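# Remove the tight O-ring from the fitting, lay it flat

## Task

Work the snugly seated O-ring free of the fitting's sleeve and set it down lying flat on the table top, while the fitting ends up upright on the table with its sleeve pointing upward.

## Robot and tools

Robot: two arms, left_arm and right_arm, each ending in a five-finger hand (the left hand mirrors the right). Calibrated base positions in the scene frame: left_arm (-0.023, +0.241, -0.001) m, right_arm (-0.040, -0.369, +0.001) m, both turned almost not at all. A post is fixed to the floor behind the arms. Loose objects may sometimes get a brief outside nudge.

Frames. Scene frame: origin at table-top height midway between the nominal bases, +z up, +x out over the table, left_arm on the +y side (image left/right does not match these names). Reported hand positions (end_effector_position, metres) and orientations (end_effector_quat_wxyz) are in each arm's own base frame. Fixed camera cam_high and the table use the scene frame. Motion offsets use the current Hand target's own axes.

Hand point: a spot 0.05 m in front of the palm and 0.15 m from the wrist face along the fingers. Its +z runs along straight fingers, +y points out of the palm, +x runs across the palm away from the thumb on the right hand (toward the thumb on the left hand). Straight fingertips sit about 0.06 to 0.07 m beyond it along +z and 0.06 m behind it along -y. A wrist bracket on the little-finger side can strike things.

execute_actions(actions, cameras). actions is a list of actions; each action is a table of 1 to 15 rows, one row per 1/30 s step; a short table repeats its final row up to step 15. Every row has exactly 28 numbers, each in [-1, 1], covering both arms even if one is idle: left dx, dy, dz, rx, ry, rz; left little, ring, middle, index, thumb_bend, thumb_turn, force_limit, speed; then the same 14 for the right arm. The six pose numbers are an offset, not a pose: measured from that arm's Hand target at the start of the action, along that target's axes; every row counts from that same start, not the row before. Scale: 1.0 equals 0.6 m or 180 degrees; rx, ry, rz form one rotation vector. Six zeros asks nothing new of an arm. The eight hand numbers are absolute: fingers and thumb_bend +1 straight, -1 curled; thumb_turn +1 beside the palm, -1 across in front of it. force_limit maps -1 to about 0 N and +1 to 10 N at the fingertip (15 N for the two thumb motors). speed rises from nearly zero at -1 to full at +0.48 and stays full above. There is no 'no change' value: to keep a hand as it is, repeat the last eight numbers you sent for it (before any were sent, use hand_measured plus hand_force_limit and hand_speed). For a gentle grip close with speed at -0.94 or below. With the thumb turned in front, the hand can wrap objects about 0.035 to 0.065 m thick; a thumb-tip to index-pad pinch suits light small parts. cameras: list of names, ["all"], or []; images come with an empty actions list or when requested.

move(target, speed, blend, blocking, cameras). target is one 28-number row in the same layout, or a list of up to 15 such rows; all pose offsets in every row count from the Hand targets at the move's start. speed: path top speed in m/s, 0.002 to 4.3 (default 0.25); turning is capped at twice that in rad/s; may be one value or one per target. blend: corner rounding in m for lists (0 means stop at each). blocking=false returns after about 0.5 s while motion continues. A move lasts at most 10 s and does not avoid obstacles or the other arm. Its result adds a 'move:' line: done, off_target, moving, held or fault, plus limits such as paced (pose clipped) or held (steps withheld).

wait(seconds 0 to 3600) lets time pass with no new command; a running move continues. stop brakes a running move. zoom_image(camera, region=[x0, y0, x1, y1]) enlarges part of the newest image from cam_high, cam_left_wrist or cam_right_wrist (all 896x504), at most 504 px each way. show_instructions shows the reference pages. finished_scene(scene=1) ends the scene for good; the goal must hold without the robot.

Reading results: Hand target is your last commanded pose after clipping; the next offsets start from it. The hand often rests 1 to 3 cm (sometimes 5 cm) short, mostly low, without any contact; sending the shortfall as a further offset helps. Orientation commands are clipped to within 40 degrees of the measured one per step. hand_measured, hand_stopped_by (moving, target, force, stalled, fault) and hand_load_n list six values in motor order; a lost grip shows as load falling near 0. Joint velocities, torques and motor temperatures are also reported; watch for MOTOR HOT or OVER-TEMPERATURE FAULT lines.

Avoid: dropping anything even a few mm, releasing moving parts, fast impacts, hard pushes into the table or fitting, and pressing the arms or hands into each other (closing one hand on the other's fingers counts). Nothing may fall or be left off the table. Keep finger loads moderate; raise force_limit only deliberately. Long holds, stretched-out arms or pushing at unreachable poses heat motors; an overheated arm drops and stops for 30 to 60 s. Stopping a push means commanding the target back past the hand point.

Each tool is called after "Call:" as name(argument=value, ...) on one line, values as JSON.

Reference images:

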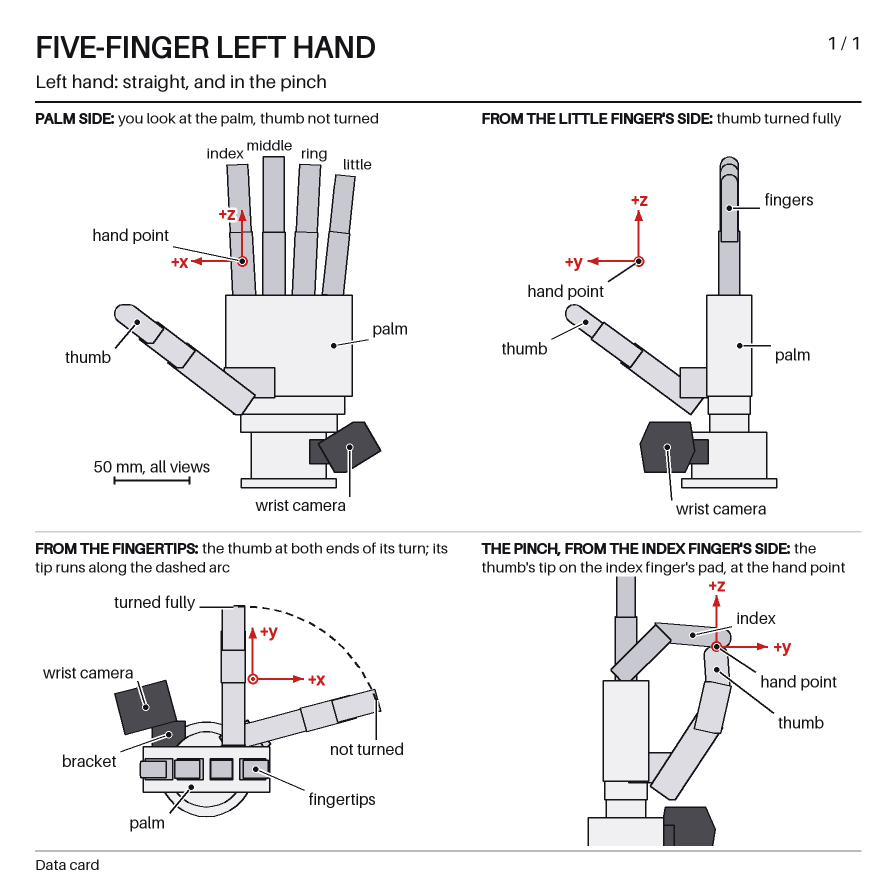

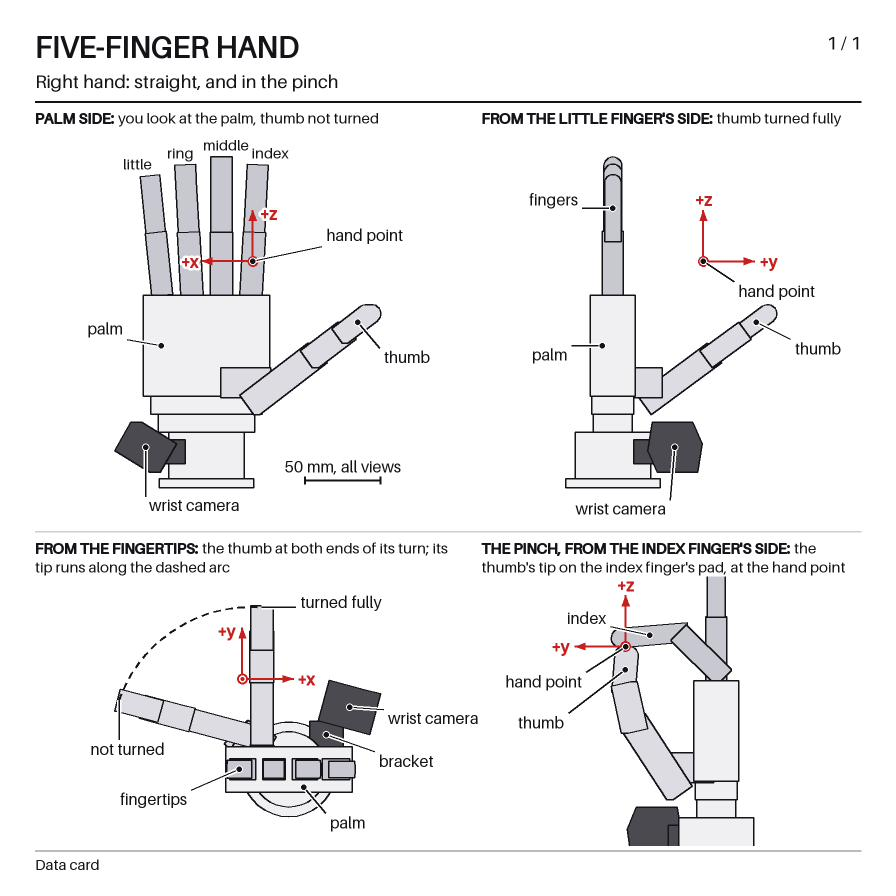

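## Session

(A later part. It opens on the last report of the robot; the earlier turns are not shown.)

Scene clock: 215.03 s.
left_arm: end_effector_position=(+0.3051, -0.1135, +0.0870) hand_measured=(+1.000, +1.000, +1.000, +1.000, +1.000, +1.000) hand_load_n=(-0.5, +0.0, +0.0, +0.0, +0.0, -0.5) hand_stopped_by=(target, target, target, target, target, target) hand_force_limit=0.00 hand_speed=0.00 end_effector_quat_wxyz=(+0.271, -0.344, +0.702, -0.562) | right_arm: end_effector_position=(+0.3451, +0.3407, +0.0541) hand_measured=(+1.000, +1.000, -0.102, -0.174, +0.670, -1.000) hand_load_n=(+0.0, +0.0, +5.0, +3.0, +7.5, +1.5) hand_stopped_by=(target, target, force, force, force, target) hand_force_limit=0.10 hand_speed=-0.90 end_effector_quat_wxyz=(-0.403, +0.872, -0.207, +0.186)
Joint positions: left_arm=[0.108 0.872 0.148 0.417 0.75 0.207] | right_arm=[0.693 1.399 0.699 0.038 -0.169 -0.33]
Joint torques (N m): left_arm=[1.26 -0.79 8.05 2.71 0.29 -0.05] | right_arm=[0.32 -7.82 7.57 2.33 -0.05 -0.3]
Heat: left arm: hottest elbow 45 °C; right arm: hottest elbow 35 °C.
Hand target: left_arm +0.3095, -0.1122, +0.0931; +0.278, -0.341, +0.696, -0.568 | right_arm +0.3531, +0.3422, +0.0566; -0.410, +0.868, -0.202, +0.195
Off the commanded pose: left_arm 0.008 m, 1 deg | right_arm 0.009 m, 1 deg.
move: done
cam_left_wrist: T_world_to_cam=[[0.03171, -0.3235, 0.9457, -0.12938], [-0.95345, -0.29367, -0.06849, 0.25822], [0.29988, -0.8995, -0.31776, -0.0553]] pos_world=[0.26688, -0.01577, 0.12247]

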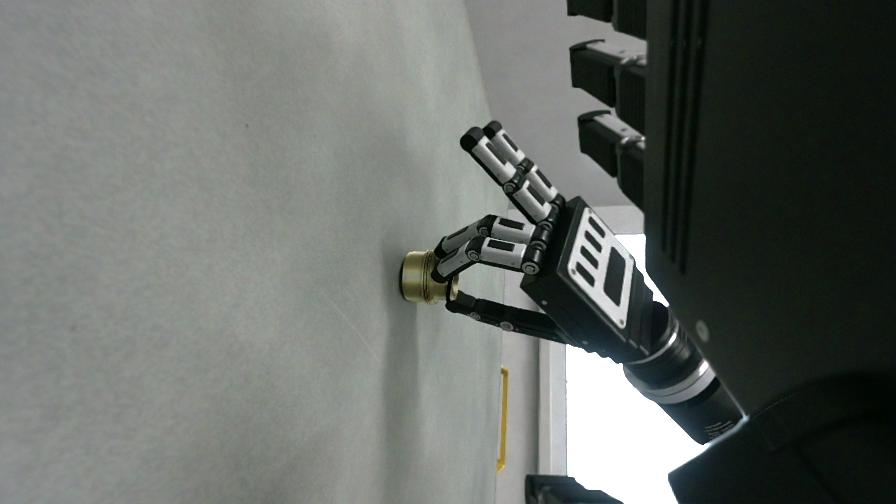

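Call:
move(target=[0,0,0,0,0,0,1,1,1,1,1,1,0,0,-0.001,0.0053,0.004,0,0,0,1,1,-0.3,-0.35,0.5,-1,0.1,-0.9], speed=0.03, cameras=["cam_left_wrist"])

Call:
zoom_image(camera="cam_left_wrist", region=[370, 200, 510, 320])

Scene clock: 216.10 s.
left_arm: end_effector_position=(+0.3051, -0.1135, +0.0870) hand_measured=(+1.000, +1.000, +1.000, +1.000, +1.000, +1.000) hand_load_n=(+0.0, +0.0, -0.5, +0.0, +0.0, -0.5) hand_stopped_by=(target, target, target, target, target, target) hand_force_limit=0.00 hand_speed=0.00 end_effector_quat_wxyz=(+0.271, -0.344, +0.702, -0.562) | right_arm: end_effector_position=(+0.3446, +0.3418, +0.0526) hand_measured=(+1.000, +1.000, -0.102, -0.174, +0.670, -1.000) hand_load_n=(+0.0, +0.0, +5.0, +3.5, +8.0, +1.5) hand_stopped_by=(target, target, force, force, force, target) hand_force_limit=0.10 hand_speed=-0.90 end_effector_quat_wxyz=(-0.406, +0.871, -0.205, +0.184)
Joint positions: left_arm=[0.108 0.872 0.148 0.417 0.75 0.207] | right_arm=[0.693 1.403 0.696 0.049 -0.175 -0.33]
Joint torques (N m): left_arm=[1.49 0.09 7.99 2.89 0.26 -0.04] | right_arm=[0.38 -7.53 7.31 2.47 -0.06 -0.3]
Heat: left arm: hottest elbow 45 °C; right arm: hottest elbow 35 °C.
Hand target: left_arm +0.3095, -0.1122, +0.0931; +0.278, -0.341, +0.696, -0.568 | right_arm +0.3532, +0.3422, +0.0526; -0.410, +0.868, -0.202, +0.195
Off the commanded pose: left_arm 0.008 m, 1 deg | right_arm 0.009 m, 1 deg.
move: done
cam_left_wrist: T_world_to_cam=[[0.03171, -0.3235, 0.9457, -0.12938], [-0.95345, -0.29367, -0.06849, 0.25822], [0.29988, -0.8995, -0.31776, -0.0553]] pos_world=[0.26688, -0.01577, 0.12247]

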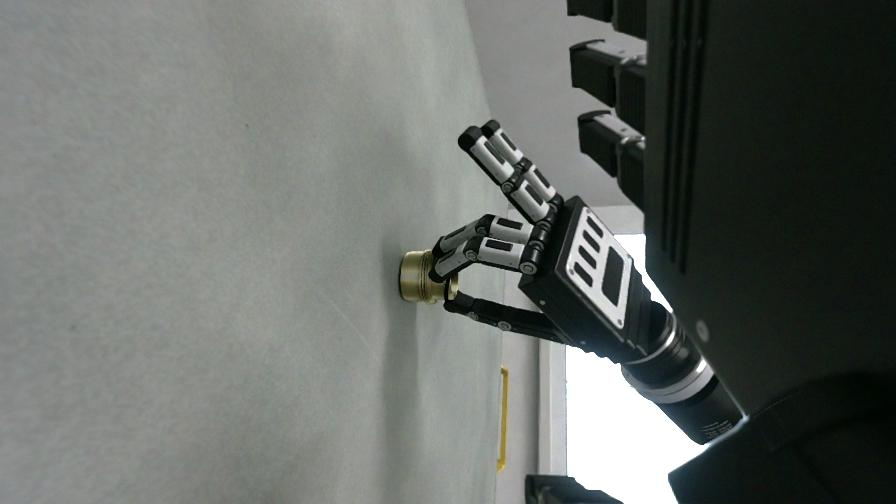

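Scaled by 3.600.

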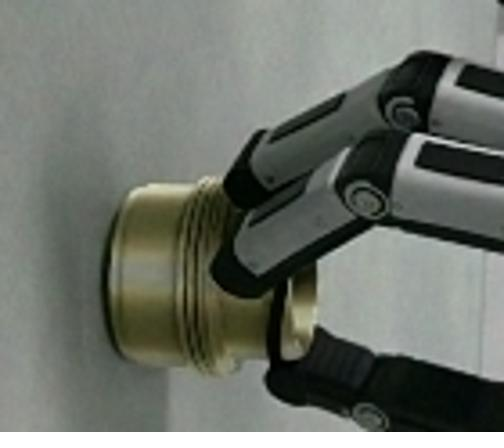

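Call:
move(target=[[0,0,0,0,0,0,1,1,1,1,1,1,0,0,0,0,0,0,0,0,1,1,0.1,0.05,0.8,-1,0.1,-0.85],[0,0,0,0,0,0,1,1,1,1,1,1,0,0,-0.0015,0.0053,0.004,0,0,0,1,1,0.1,0.05,0.8,-1,0.1,-0.85]], speed=0.03, cameras=["cam_left_wrist","cam_right_wrist"])

Call:
zoom_image(camera="cam_left_wrist", region=[370, 200, 510, 320])

Call:
zoom_image(camera="cam_right_wrist", region=[400, 90, 680, 310])

Scene clock: 218.60 s.
left_arm: end_effector_position=(+0.3051, -0.1135, +0.0870) hand_measured=(+1.000, +1.000, +1.000, +1.000, +1.000, +1.000) hand_load_n=(+0.0, +0.0, +0.0, +0.0, +0.0, -0.5) hand_stopped_by=(target, target, target, target, target, target) hand_force_limit=0.00 hand_speed=0.00 end_effector_quat_wxyz=(+0.271, -0.344, +0.702, -0.562) | right_arm: end_effector_position=(+0.3497, +0.3416, +0.0508) hand_measured=(+1.000, +1.000, +0.100, +0.050, +0.800, -1.000) hand_load_n=(+0.0, +0.0, +0.0, +0.0, +0.0, +0.0) hand_stopped_by=(target, target, target, target, target, target) hand_force_limit=0.10 hand_speed=-0.85 end_effector_quat_wxyz=(-0.407, +0.869, -0.208, +0.190)
Joint positions: left_arm=[0.108 0.872 0.148 0.417 0.75 0.207] | right_arm=[0.688 1.414 0.696 0.069 -0.169 -0.33]
Joint torques (N m): left_arm=[1.08 -0.5 8.17 2.84 0.3 -0.03] | right_arm=[0.38 -7.71 6.84 2.26 -0.03 -0.3]
Heat: left arm: hottest elbow 45 °C; right arm: hottest elbow 35 °C.
Hand target: left_arm +0.3095, -0.1122, +0.0931; +0.278, -0.341, +0.696, -0.568 | right_arm +0.3530, +0.3423, +0.0485; -0.410, +0.868, -0.202, +0.195
Off the commanded pose: left_arm 0.008 m, 1 deg | right_arm 0.004 m, 1 deg.
move: done
cam_left_wrist: T_world_to_cam=[[0.03171, -0.3235, 0.9457, -0.12938], [-0.95345, -0.29367, -0.06849, 0.25822], [0.29988, -0.8995, -0.31776, -0.0553]] pos_world=[0.26688, -0.01577, 0.12247]
cam_right_wrist: T_world_to_cam=[[0.04019, -0.68828, -0.72433, 0.25924], [-0.99719, -0.07345, 0.01447, 0.36349], [-0.06316, 0.72171, -0.6893, -0.07063]] pos_world=[0.34759, 0.25611, 0.13383]

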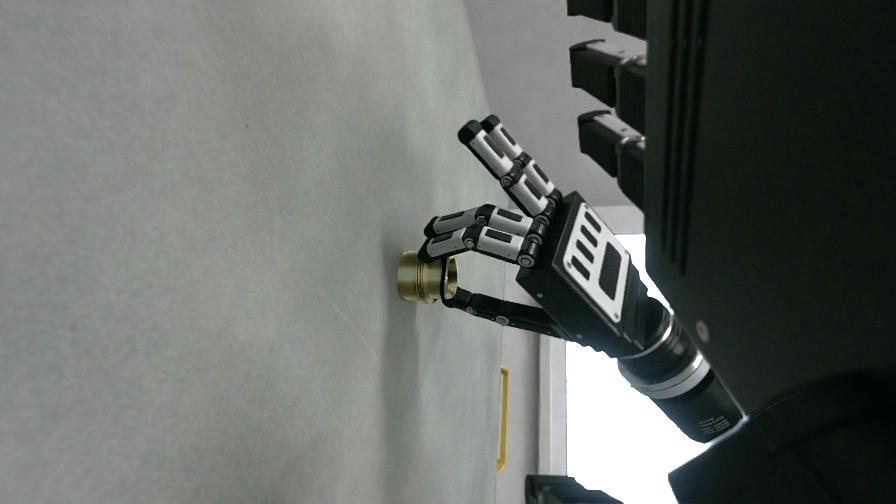

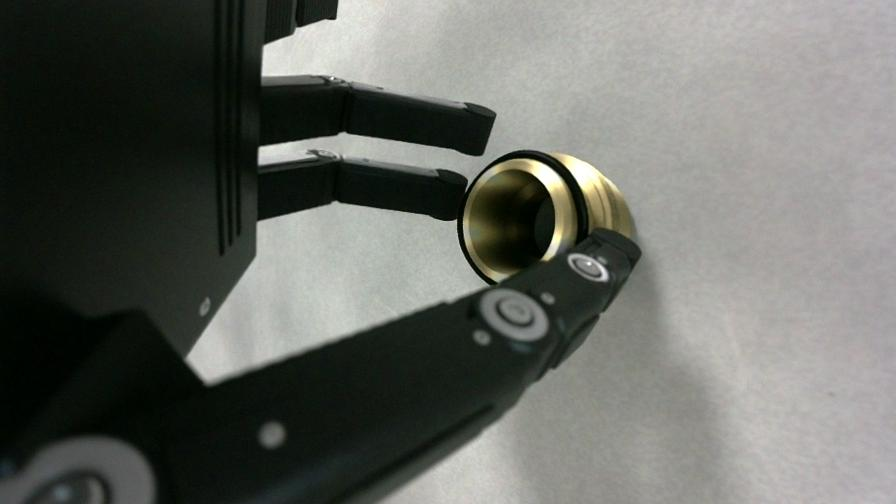

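Scaled by 3.600.

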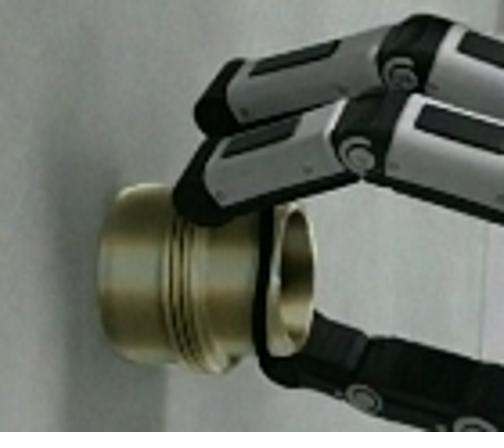

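Scaled by 1.800.

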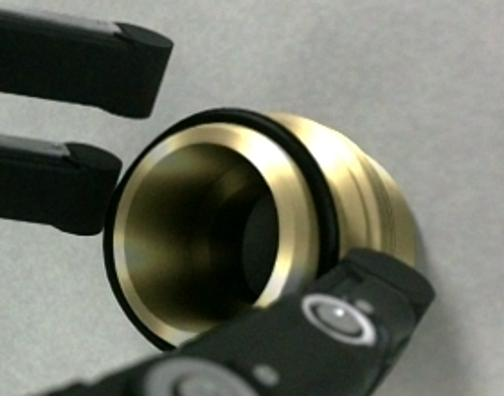

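Call:
move(target=[0,0,0,0,0,0,1,1,1,1,1,1,0,0,-0.0048,0.0073,-0.0025,0,0,0,1,1,0.15,0.1,0.8,-1,0.1,-0.85], speed=0.04, cameras=["cam_left_wrist","cam_right_wrist"])

Call:
zoom_image(camera="cam_left_wrist", region=[370, 200, 510, 320])

Call:
zoom_image(camera="cam_right_wrist", region=[400, 90, 680, 310])

Scene clock: 219.93 s.
left_arm: end_effector_position=(+0.3051, -0.1135, +0.0870) hand_measured=(+1.000, +1.000, +1.000, +1.000, +1.000, +1.000) hand_load_n=(-0.5, +0.0, +0.0, -0.5, +0.0, +0.0) hand_stopped_by=(target, target, target, target, target, target) hand_force_limit=0.00 hand_speed=0.00 end_effector_quat_wxyz=(+0.271, -0.344, +0.702, -0.562) | right_arm: end_effector_position=(+0.3448, +0.3376, +0.0442) hand_measured=(+1.000, +1.000, +0.150, +0.100, +0.800, -1.000) hand_load_n=(-0.5, +0.0, +0.0, +0.0, +0.0, +0.0) hand_stopped_by=(target, target, target, target, target, target) hand_force_limit=0.10 hand_speed=-0.85 end_effector_quat_wxyz=(-0.404, +0.870, -0.208, +0.188)
Joint positions: left_arm=[0.108 0.872 0.148 0.417 0.75 0.207] | right_arm=[0.688 1.414 0.677 0.079 -0.169 -0.33]
Joint torques (N m): left_arm=[1.32 -0.32 8.12 2.84 0.3 -0.07] | right_arm=[0.62 -7.88 7.09 2.26 0.06 -0.28]
Heat: left arm: hottest elbow 45 °C; right arm: hottest elbow 35 °C.
Hand target: left_arm +0.3095, -0.1122, +0.0931; +0.278, -0.341, +0.696, -0.568 | right_arm +0.3490, +0.3402, +0.0455; -0.410, +0.868, -0.202, +0.195
Off the commanded pose: left_arm 0.008 m, 1 deg | right_arm 0.005 m, 1 deg.
move: done
cam_left_wrist: T_world_to_cam=[[0.03171, -0.3235, 0.9457, -0.12938], [-0.95345, -0.29367, -0.06849, 0.25822], [0.29988, -0.8995, -0.31776, -0.0553]] pos_world=[0.26688, -0.01577, 0.12247]
cam_right_wrist: T_world_to_cam=[[0.03592, -0.69179, -0.7212, 0.2545], [-0.99709, -0.07331, 0.02066, 0.35808], [-0.06717, 0.71837, -0.69242, -0.0699]] pos_world=[0.34321, 0.25252, 0.12774]

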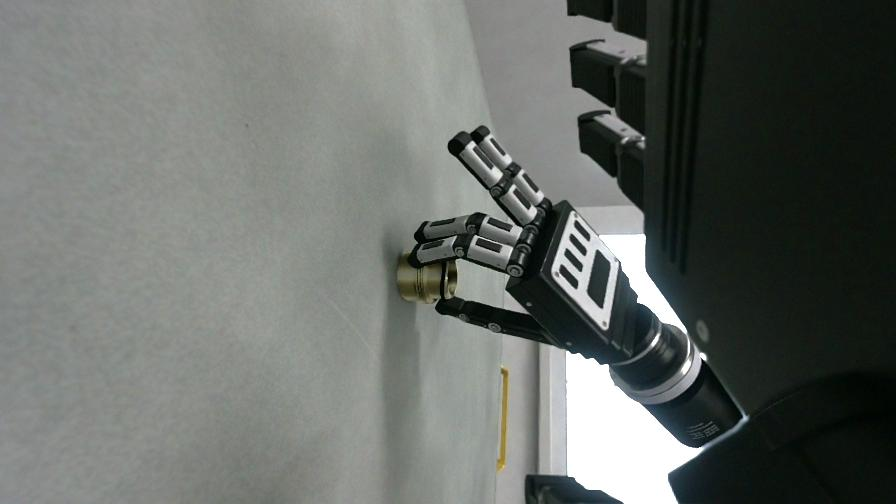

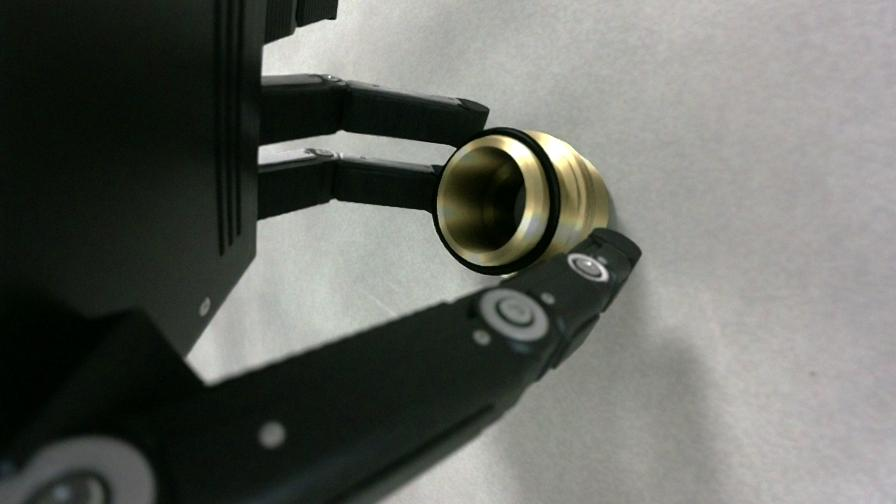

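Scaled by 3.600.

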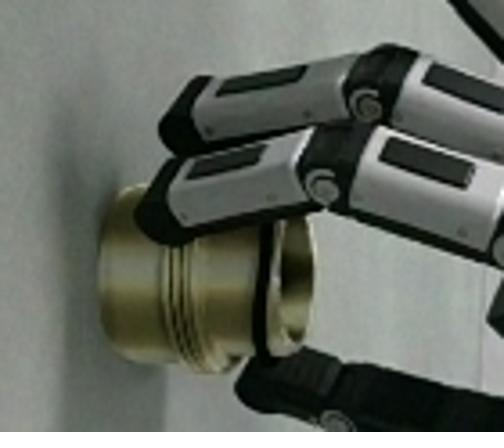

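Scaled by 1.800.

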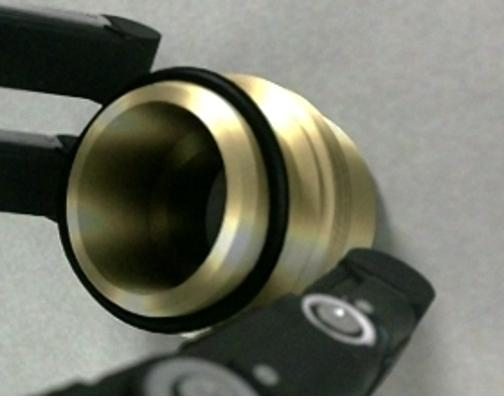

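Call:
move(target=[[0,0,0,0,0,0,1,1,1,1,1,1,0,0,0.005,-0.026,-0.02,0,0,0,1,1,0.2,0.15,0.85,-1,0.1,-0.8],[0,0,0,0,0,0,1,1,1,1,1,1,0,0,0.0009,-0.0047,-0.0034,0,0,0,1,1,0.2,0.15,0.85,-1,0.1,-0.8]], speed=0.05, cameras=["cam_left_wrist","cam_right_wrist"])

Call:
zoom_image(camera="cam_left_wrist", region=[370, 200, 510, 320])

Call:
zoom_image(camera="cam_right_wrist", region=[400, 90, 680, 310])

Scene clock: 222.10 s.
left_arm: end_effector_position=(+0.3051, -0.1135, +0.0870) hand_measured=(+1.000, +1.000, +1.000, +1.000, +1.000, +1.000) hand_load_n=(+0.0, +0.0, +0.0, +0.0, +0.0, -0.5) hand_stopped_by=(target, target, target, target, target, target) hand_force_limit=0.00 hand_speed=0.00 end_effector_quat_wxyz=(+0.271, -0.344, +0.702, -0.562) | right_arm: end_effector_position=(+0.3435, +0.3365, +0.0471) hand_measured=(+1.000, +1.000, +0.200, +0.150, +0.850, -1.000) hand_load_n=(+0.0, +0.0, +0.5, +0.0, +0.0, +0.0) hand_stopped_by=(target, target, target, target, target, target) hand_force_limit=0.10 hand_speed=-0.80 end_effector_quat_wxyz=(-0.404, +0.871, -0.208, +0.188)
Joint positions: left_arm=[0.108 0.872 0.148 0.417 0.75 0.207] | right_arm=[0.688 1.403 0.677 0.067 -0.169 -0.33]
Joint torques (N m): left_arm=[1.44 -0.21 8.06 2.85 0.29 -0.07] | right_arm=[0.62 -7.59 7.5 2.26 0.05 -0.28]
Heat: left arm: hottest elbow 45 °C; right arm: hottest elbow 35 °C.
Hand target: left_arm +0.3095, -0.1122, +0.0931; +0.278, -0.341, +0.696, -0.568 | right_arm +0.3490, +0.3403, +0.0490; -0.410, +0.868, -0.202, +0.195
Off the commanded pose: left_arm 0.008 m, 1 deg | right_arm 0.007 m, 1 deg.
move: done
cam_left_wrist: T_world_to_cam=[[0.03171, -0.3235, 0.9457, -0.12938], [-0.95345, -0.29367, -0.06849, 0.25822], [0.29988, -0.8995, -0.31776, -0.0553]] pos_world=[0.26688, -0.01577, 0.12247]
cam_right_wrist: T_world_to_cam=[[0.03511, -0.69249, -0.72057, 0.25638], [-0.99706, -0.07337, 0.02193, 0.3566], [-0.06806, 0.71769, -0.69303, -0.06663]] pos_world=[0.34201, 0.25152, 0.13075]

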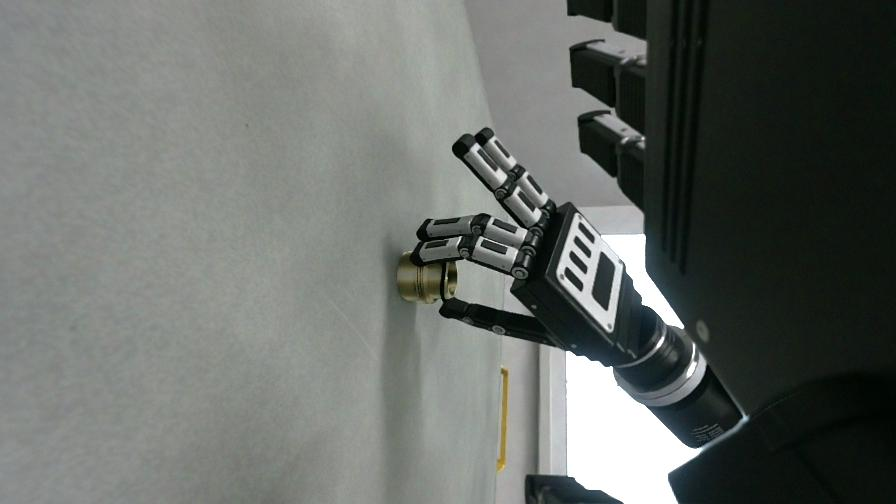

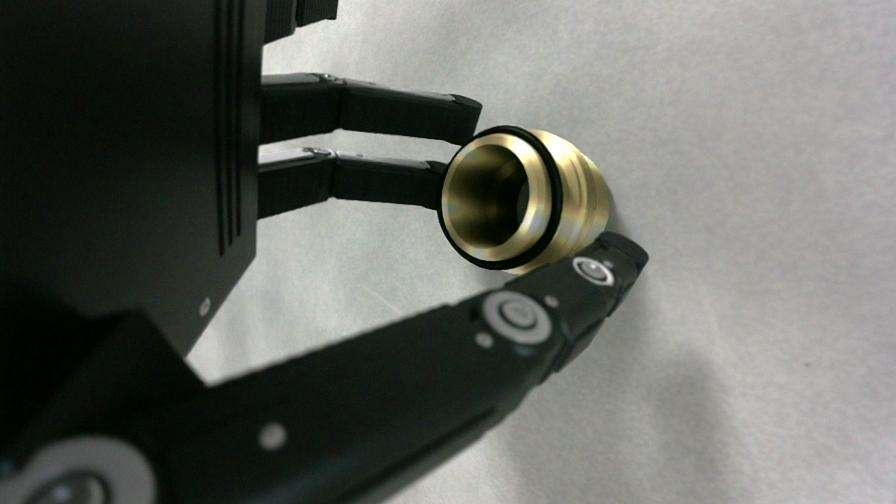

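Scaled by 3.600.

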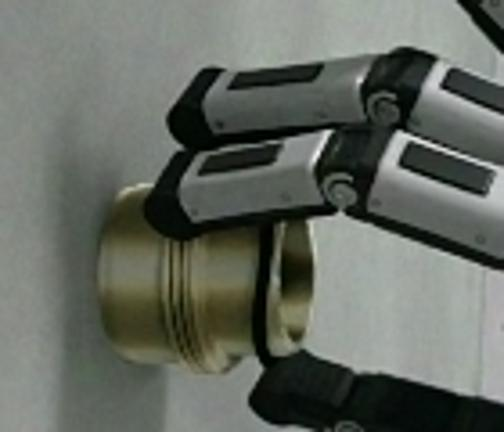

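Scaled by 1.800.

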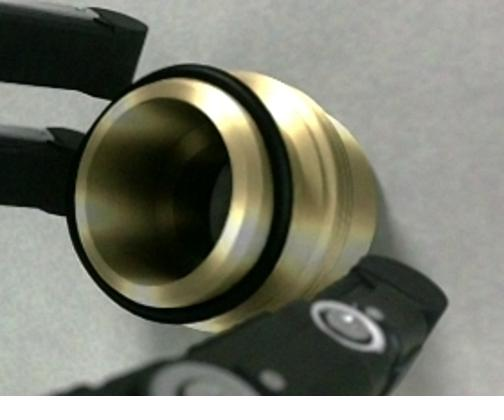

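Call:
move(target=[0,0,0,0,0,0,1,1,1,1,1,1,0,0,0,0,0,0,0,0,1,1,-0.12,-0.18,0.64,-1,-0.6,-0.85], speed=0.05, cameras=["cam_left_wrist","cam_right_wrist"])

Call:
zoom_image(camera="cam_left_wrist", region=[370, 200, 510, 320])

Call:
zoom_image(camera="cam_right_wrist", region=[400, 90, 680, 310])

Scene clock: 223.90 s.
left_arm: end_effector_position=(+0.3051, -0.1135, +0.0870) hand_measured=(+1.000, +1.000, +1.000, +1.000, +1.000, +1.000) hand_load_n=(+0.0, +0.0, +0.0, +0.0, +0.0, +0.0) hand_stopped_by=(target, target, target, target, target, target) hand_force_limit=0.00 hand_speed=0.00 end_effector_quat_wxyz=(+0.271, -0.344, +0.702, -0.562) | right_arm: end_effector_position=(+0.3425, +0.3401, +0.0488) hand_measured=(+1.000, +1.000, +0.008, -0.140, +0.674, -1.000) hand_load_n=(+0.0, +0.0, +0.0, +5.0, +3.5, -0.5) hand_stopped_by=(target, target, force, force, force, target) hand_force_limit=-0.60 hand_speed=-0.85 end_effector_quat_wxyz=(-0.409, +0.870, -0.204, +0.187)
Joint positions: left_arm=[0.108 0.872 0.148 0.417 0.75 0.207] | right_arm=[0.693 1.403 0.677 0.076 -0.175 -0.33]
Joint torques (N m): left_arm=[1.32 -0.21 8.06 2.8 0.27 -0.04] | right_arm=[0.62 -7.59 7.5 1.99 0.06 -0.28]
Heat: left arm: hottest elbow 45 °C; right arm: hottest elbow 35 °C.
Hand target: left_arm +0.3095, -0.1122, +0.0931; +0.278, -0.341, +0.696, -0.568 | right_arm +0.3490, +0.3403, +0.0490; -0.410, +0.868, -0.202, +0.195
Off the commanded pose: left_arm 0.008 m, 1 deg | right_arm 0.006 m, 1 deg.
move: done
cam_left_wrist: T_world_to_cam=[[0.03171, -0.3235, 0.9457, -0.12938], [-0.95345, -0.29367, -0.06849, 0.25822], [0.29988, -0.8995, -0.31776, -0.0553]] pos_world=[0.26688, -0.01577, 0.12247]
cam_right_wrist: T_world_to_cam=[[0.04495, -0.68581, -0.72639, 0.25472], [-0.99642, -0.08286, 0.01656, 0.35919], [-0.07154, 0.72305, -0.68708, -0.06906]] pos_world=[0.34151, 0.25439, 0.13163]

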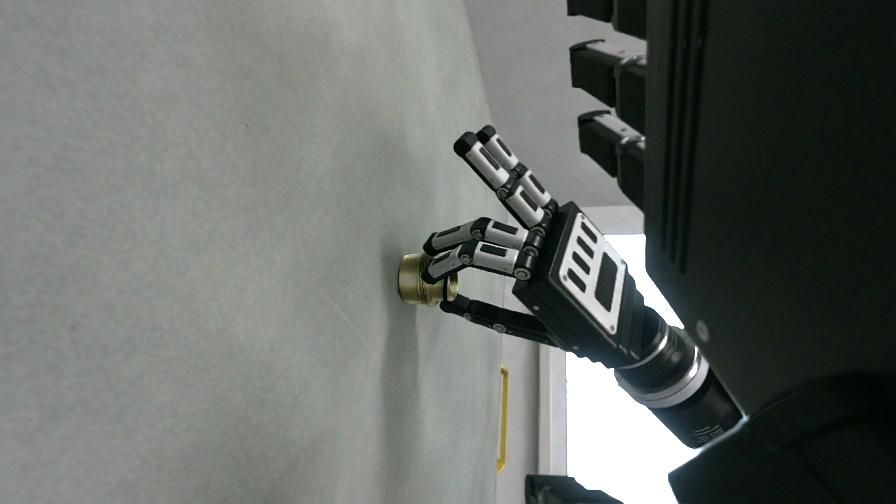

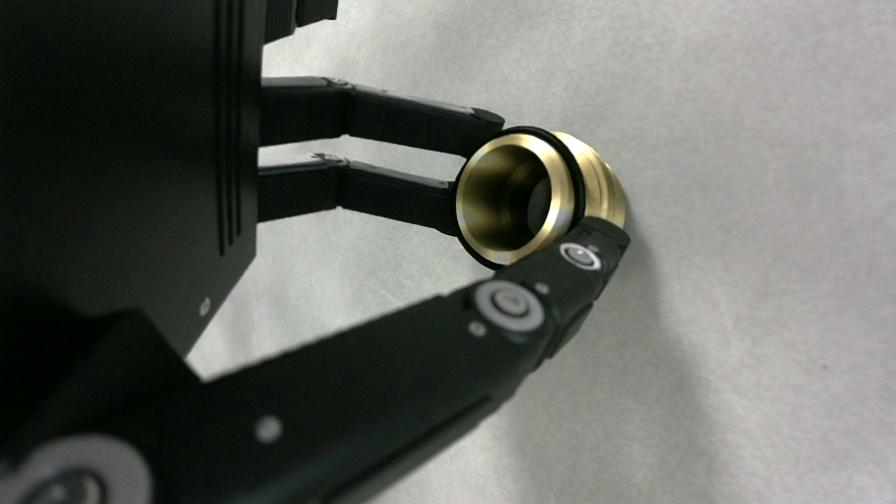

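Scaled by 3.600.

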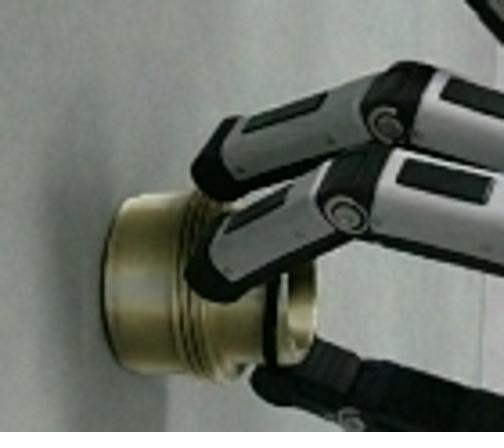

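Scaled by 1.800.

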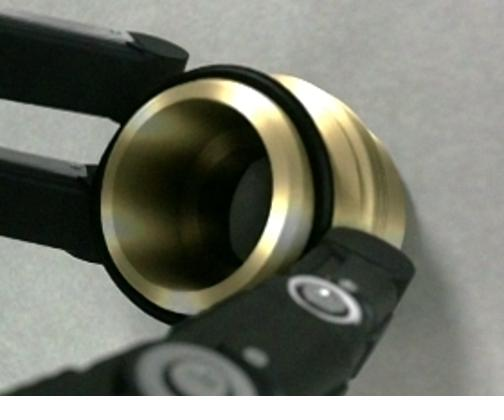

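Call:
move(target=[0,0,0,0,0,0,1,1,1,1,1,1,0,0,0,0,0,0,0,0,1,1,-0.25,-0.3,0.5,-1,0.0,-0.88], speed=0.05, cameras=["cam_left_wrist","cam_right_wrist"])

Call:
zoom_image(camera="cam_left_wrist", region=[370, 200, 510, 320])

Call:
zoom_image(camera="cam_right_wrist", region=[400, 90, 680, 310])

Scene clock: 225.00 s.
left_arm: end_effector_position=(+0.3051, -0.1135, +0.0870) hand_measured=(+1.000, +1.000, +1.000, +1.000, +1.000, +1.000) hand_load_n=(+0.0, +0.0, +0.0, +0.0, +0.0, +0.0) hand_stopped_by=(target, target, target, target, target, target) hand_force_limit=0.00 hand_speed=0.00 end_effector_quat_wxyz=(+0.271, -0.344, +0.702, -0.562) | right_arm: end_effector_position=(+0.3428, +0.3403, +0.0491) hand_measured=(+1.000, +1.000, -0.080, -0.148, +0.640, -1.000) hand_load_n=(-0.5, +0.0, +6.5, +5.5, +8.0, -0.5) hand_stopped_by=(target, target, force, force, force, target) hand_force_limit=0.00 hand_speed=-0.88 end_effector_quat_wxyz=(-0.409, +0.869, -0.204, +0.187)
Joint positions: left_arm=[0.108 0.872 0.148 0.417 0.75 0.207] | right_arm=[0.693 1.403 0.677 0.078 -0.175 -0.33]
Joint torques (N m): left_arm=[1.03 -0.73 8.13 2.71 0.3 -0.04] | right_arm=[0.62 -7.65 7.5 1.91 0.06 -0.28]
Heat: left arm: hottest elbow 45 °C; right arm: hottest elbow 35 °C.
Hand target: left_arm +0.3095, -0.1122, +0.0931; +0.278, -0.341, +0.696, -0.568 | right_arm +0.3490, +0.3403, +0.0490; -0.410, +0.868, -0.202, +0.195
Off the commanded pose: left_arm 0.008 m, 1 deg | right_arm 0.006 m, 1 deg.
move: done
cam_left_wrist: T_world_to_cam=[[0.03171, -0.3235, 0.9457, -0.12938], [-0.95345, -0.29367, -0.06849, 0.25822], [0.29988, -0.8995, -0.31776, -0.0553]] pos_world=[0.26688, -0.01577, 0.12247]
cam_right_wrist: T_world_to_cam=[[0.04583, -0.68505, -0.72706, 0.25452], [-0.99644, -0.0829, 0.01529, 0.35947], [-0.07074, 0.72377, -0.68641, -0.06954]] pos_world=[0.34161, 0.25449, 0.13183]

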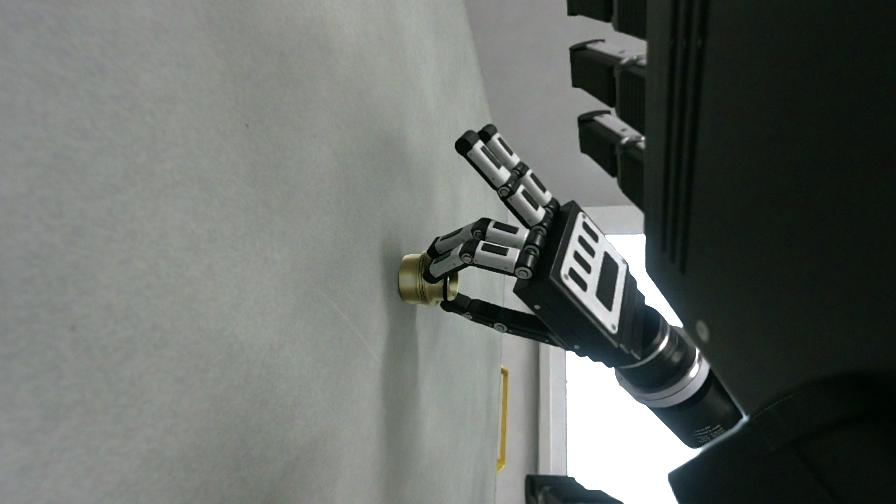

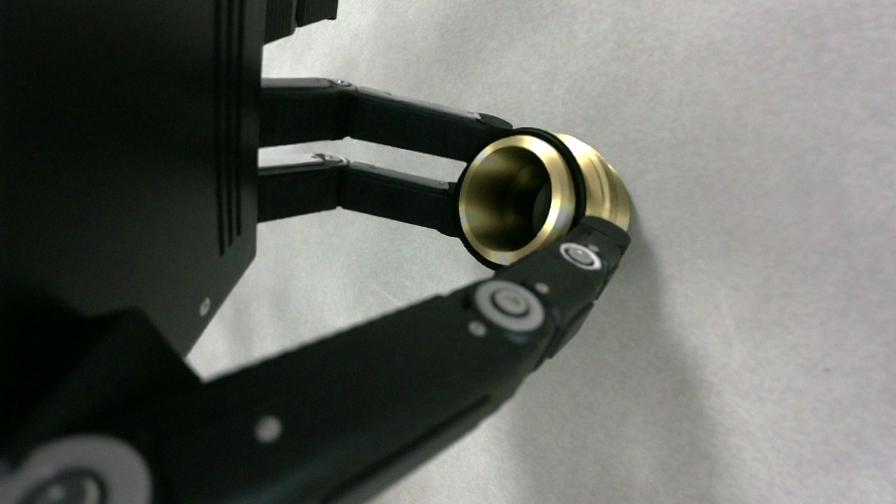

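Scaled by 3.600.

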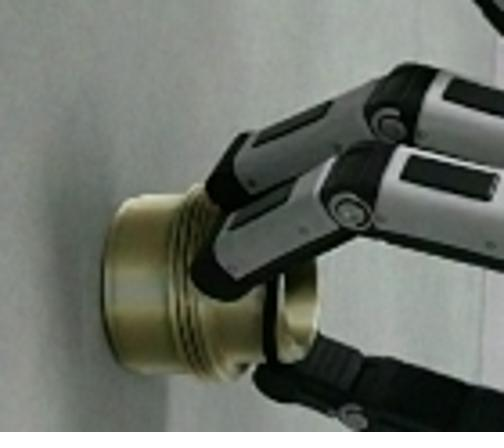

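Scaled by 1.800.

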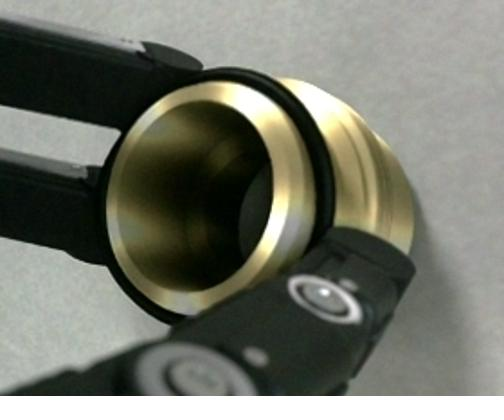

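Call:
move(target=[0,0,0,0,0,0,1,1,1,1,1,1,0,0,0,0,0,0,0,0,1,1,-0.35,-0.4,0.4,-1,0.6,-0.88], speed=0.05, cameras=["cam_left_wrist","cam_right_wrist"])

Call:
zoom_image(camera="cam_left_wrist", region=[370, 200, 510, 320])

Call:
zoom_image(camera="cam_right_wrist", region=[400, 90, 680, 310])

Scene clock: 226.10 s.
left_arm: end_effector_position=(+0.3051, -0.1135, +0.0870) hand_measured=(+1.000, +1.000, +1.000, +1.000, +1.000, +1.000) hand_load_n=(+0.0, +0.0, +0.0, +0.0, +0.0, +0.0) hand_stopped_by=(target, target, target, target, target, target) hand_force_limit=0.00 hand_speed=0.00 end_effector_quat_wxyz=(+0.271, -0.344, +0.702, -0.562) | right_arm: end_effector_position=(+0.3428, +0.3403, +0.0491) hand_measured=(+1.000, +1.000, -0.098, -0.178, +0.630, -1.000) hand_load_n=(+0.0, +0.0, +8.0, +8.5, +12.0, -1.5) hand_stopped_by=(target, target, force, force, force, target) hand_force_limit=0.60 hand_speed=-0.88 end_effector_quat_wxyz=(-0.409, +0.869, -0.204, +0.187)
Joint positions: left_arm=[0.108 0.872 0.148 0.417 0.75 0.207] | right_arm=[0.693 1.403 0.677 0.078 -0.175 -0.33]
Joint torques (N m): left_arm=[0.79 -0.09 8.21 2.88 0.27 -0.02] | right_arm=[0.62 -7.59 7.5 1.91 0.06 -0.28]
Heat: left arm: hottest elbow 45 °C; right arm: hottest elbow 35 °C.
Hand target: left_arm +0.3095, -0.1122, +0.0931; +0.278, -0.341, +0.696, -0.568 | right_arm +0.3490, +0.3403, +0.0490; -0.410, +0.868, -0.202, +0.195
Off the commanded pose: left_arm 0.008 m, 1 deg | right_arm 0.006 m, 1 deg.
move: done
cam_left_wrist: T_world_to_cam=[[0.03171, -0.3235, 0.9457, -0.12938], [-0.95345, -0.29367, -0.06849, 0.25822], [0.29988, -0.8995, -0.31776, -0.0553]] pos_world=[0.26688, -0.01577, 0.12247]
cam_right_wrist: T_world_to_cam=[[0.04583, -0.68505, -0.72706, 0.25452], [-0.99644, -0.0829, 0.01529, 0.35947], [-0.07074, 0.72377, -0.68641, -0.06954]] pos_world=[0.34161, 0.25449, 0.13183]

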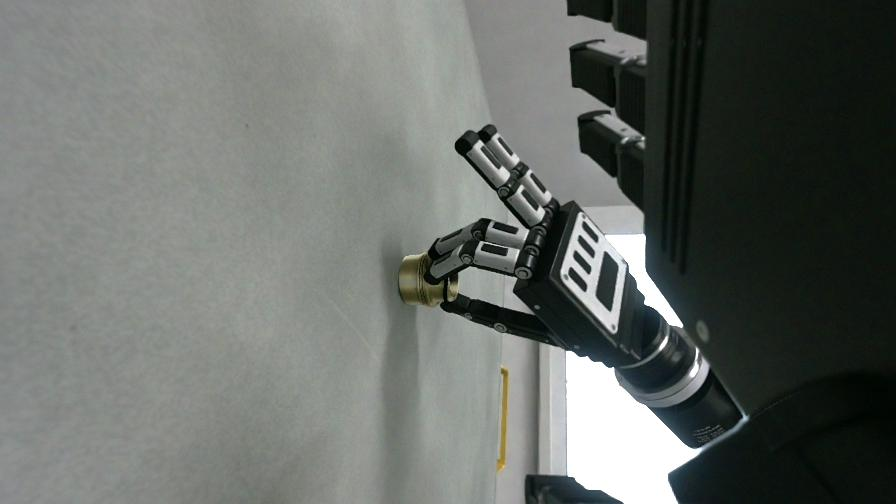

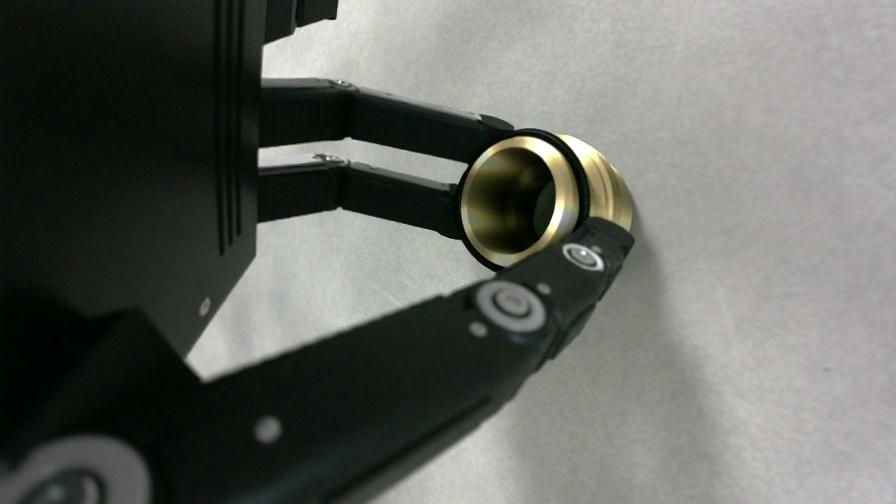

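Scaled by 3.600.

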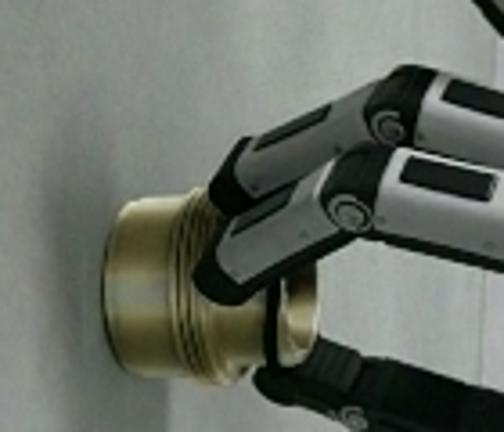

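Scaled by 1.800.

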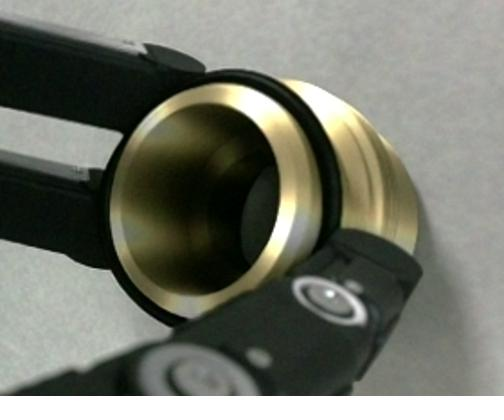

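Call:
move(target=[0,0,0,0,0,0,1,1,1,1,1,1,0,0,0,0,0,0,0,0,1,1,-0.03,-0.11,0.65,-1,0.0,-0.9], speed=0.05, cameras=["cam_left_wrist"])

Call:
zoom_image(camera="cam_left_wrist", region=[370, 200, 510, 320])

Scene clock: 227.23 s.
left_arm: end_effector_position=(+0.3051, -0.1135, +0.0870) hand_measured=(+1.000, +1.000, +1.000, +1.000, +1.000, +1.000) hand_load_n=(+0.0, +0.0, +0.0, +0.0, +0.0, -0.5) hand_stopped_by=(target, target, target, target, target, target) hand_force_limit=0.00 hand_speed=0.00 end_effector_quat_wxyz=(+0.271, -0.344, +0.702, -0.562) | right_arm: end_effector_position=(+0.3428, +0.3403, +0.0491) hand_measured=(+1.000, +1.000, -0.030, -0.110, +0.652, -1.000) hand_load_n=(+0.0, +0.0, +0.5, +2.0, +3.5, +0.0) hand_stopped_by=(target, target, target, target, target, target) hand_force_limit=0.00 hand_speed=-0.90 end_effector_quat_wxyz=(-0.409, +0.869, -0.204, +0.187)
Joint positions: left_arm=[0.108 0.872 0.148 0.417 0.75 0.207] | right_arm=[0.693 1.403 0.677 0.078 -0.175 -0.33]
Joint torques (N m): left_arm=[1.2 0.03 8.25 2.81 0.3 -0.05] | right_arm=[0.62 -7.59 7.5 1.92 0.06 -0.28]
Heat: left arm: hottest elbow 45 °C; right arm: hottest elbow 35 °C.
Hand target: left_arm +0.3095, -0.1122, +0.0931; +0.278, -0.341, +0.696, -0.568 | right_arm +0.3490, +0.3403, +0.0490; -0.410, +0.868, -0.202, +0.195
Off the commanded pose: left_arm 0.008 m, 1 deg | right_arm 0.006 m, 1 deg.
move: done
cam_left_wrist: T_world_to_cam=[[0.03171, -0.3235, 0.9457, -0.12938], [-0.95345, -0.29367, -0.06849, 0.25822], [0.29988, -0.8995, -0.31776, -0.0553]] pos_world=[0.26688, -0.01577, 0.12247]

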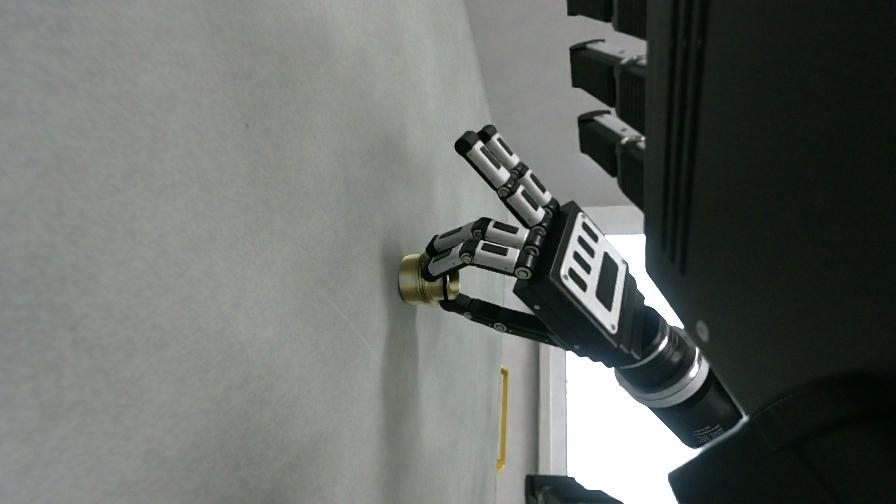

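Scaled by 3.600.

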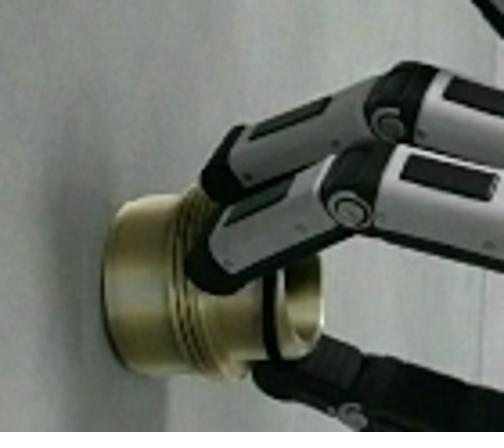

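Call:
move(target=[0,0,0,0,0,0,1,1,1,1,1,1,0,0,0.004,-0.026,-0.011,0,0,0,1,1,-0.03,-0.11,0.65,-1,0.0,-0.9], speed=0.04, cameras=["cam_left_wrist"])

Call:
zoom_image(camera="cam_left_wrist", region=[370, 200, 510, 320])

Scene clock: 228.50 s.
left_arm: end_effector_position=(+0.3051, -0.1135, +0.0870) hand_measured=(+1.000, +1.000, +1.000, +1.000, +1.000, +1.000) hand_load_n=(+0.0, +0.0, +0.0, +0.0, +0.0, -0.5) hand_stopped_by=(target, target, target, target, target, target) hand_force_limit=0.00 hand_speed=0.00 end_effector_quat_wxyz=(+0.271, -0.344, +0.702, -0.562) | right_arm: end_effector_position=(+0.3403, +0.3375, +0.0493) hand_measured=(+1.000, +1.000, -0.030, -0.110, +0.652, -1.000) hand_load_n=(+0.0, +0.0, +2.5, +3.5, +3.0, +0.0) hand_stopped_by=(target, target, target, target, target, target) hand_force_limit=0.00 hand_speed=-0.90 end_effector_quat_wxyz=(-0.403, +0.873, -0.206, +0.184)
Joint positions: left_arm=[0.108 0.872 0.148 0.417 0.75 0.207] | right_arm=[0.693 1.396 0.68 0.05 -0.172 -0.33]
Joint velocities: left_arm=[-0.015 -0.005 0.002 -0.002 -0.154 0.037] | right_arm=[within noise]
Joint torques (N m): left_arm=[1.08 -0.62 8.13 2.91 0.24 -0.07] | right_arm=[1.03 -9.11 9.73 0.87 0.12 -0.25]
Heat: left arm: hottest elbow 45 °C; right arm: hottest elbow 35 °C.
Hand target: left_arm +0.3095, -0.1122, +0.0931; +0.278, -0.341, +0.696, -0.568 | right_arm +0.3506, +0.3440, +0.0656; -0.410, +0.868, -0.202, +0.195
Off the commanded pose: left_arm 0.008 m, 1 deg | right_arm 0.020 m, 2 deg.
move: off_target (right_arm)
cam_left_wrist: T_world_to_cam=[[0.03171, -0.3235, 0.9457, -0.12938], [-0.95345, -0.29367, -0.06849, 0.25822], [0.29988, -0.8995, -0.31776, -0.0553]] pos_world=[0.26688, -0.01577, 0.12247]

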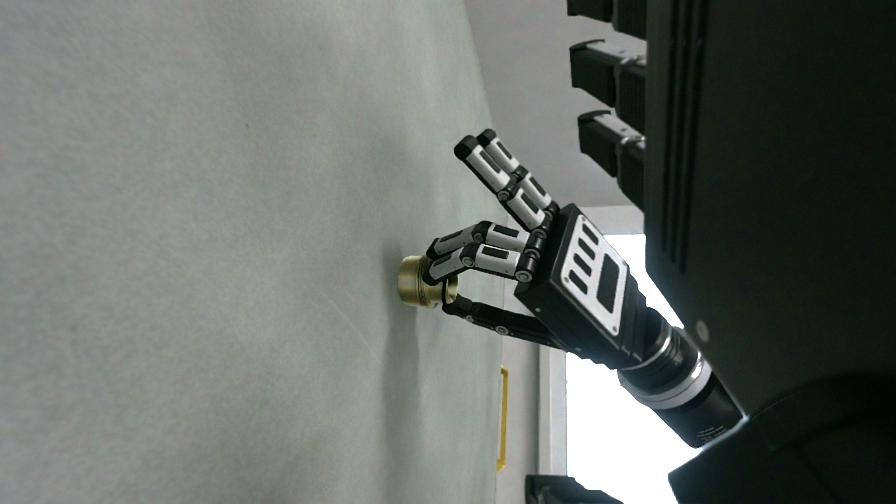

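Scaled by 3.600.

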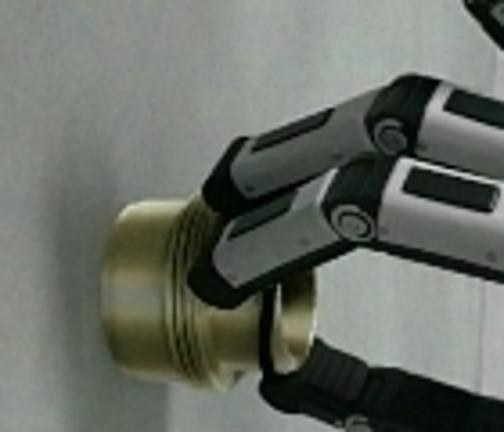

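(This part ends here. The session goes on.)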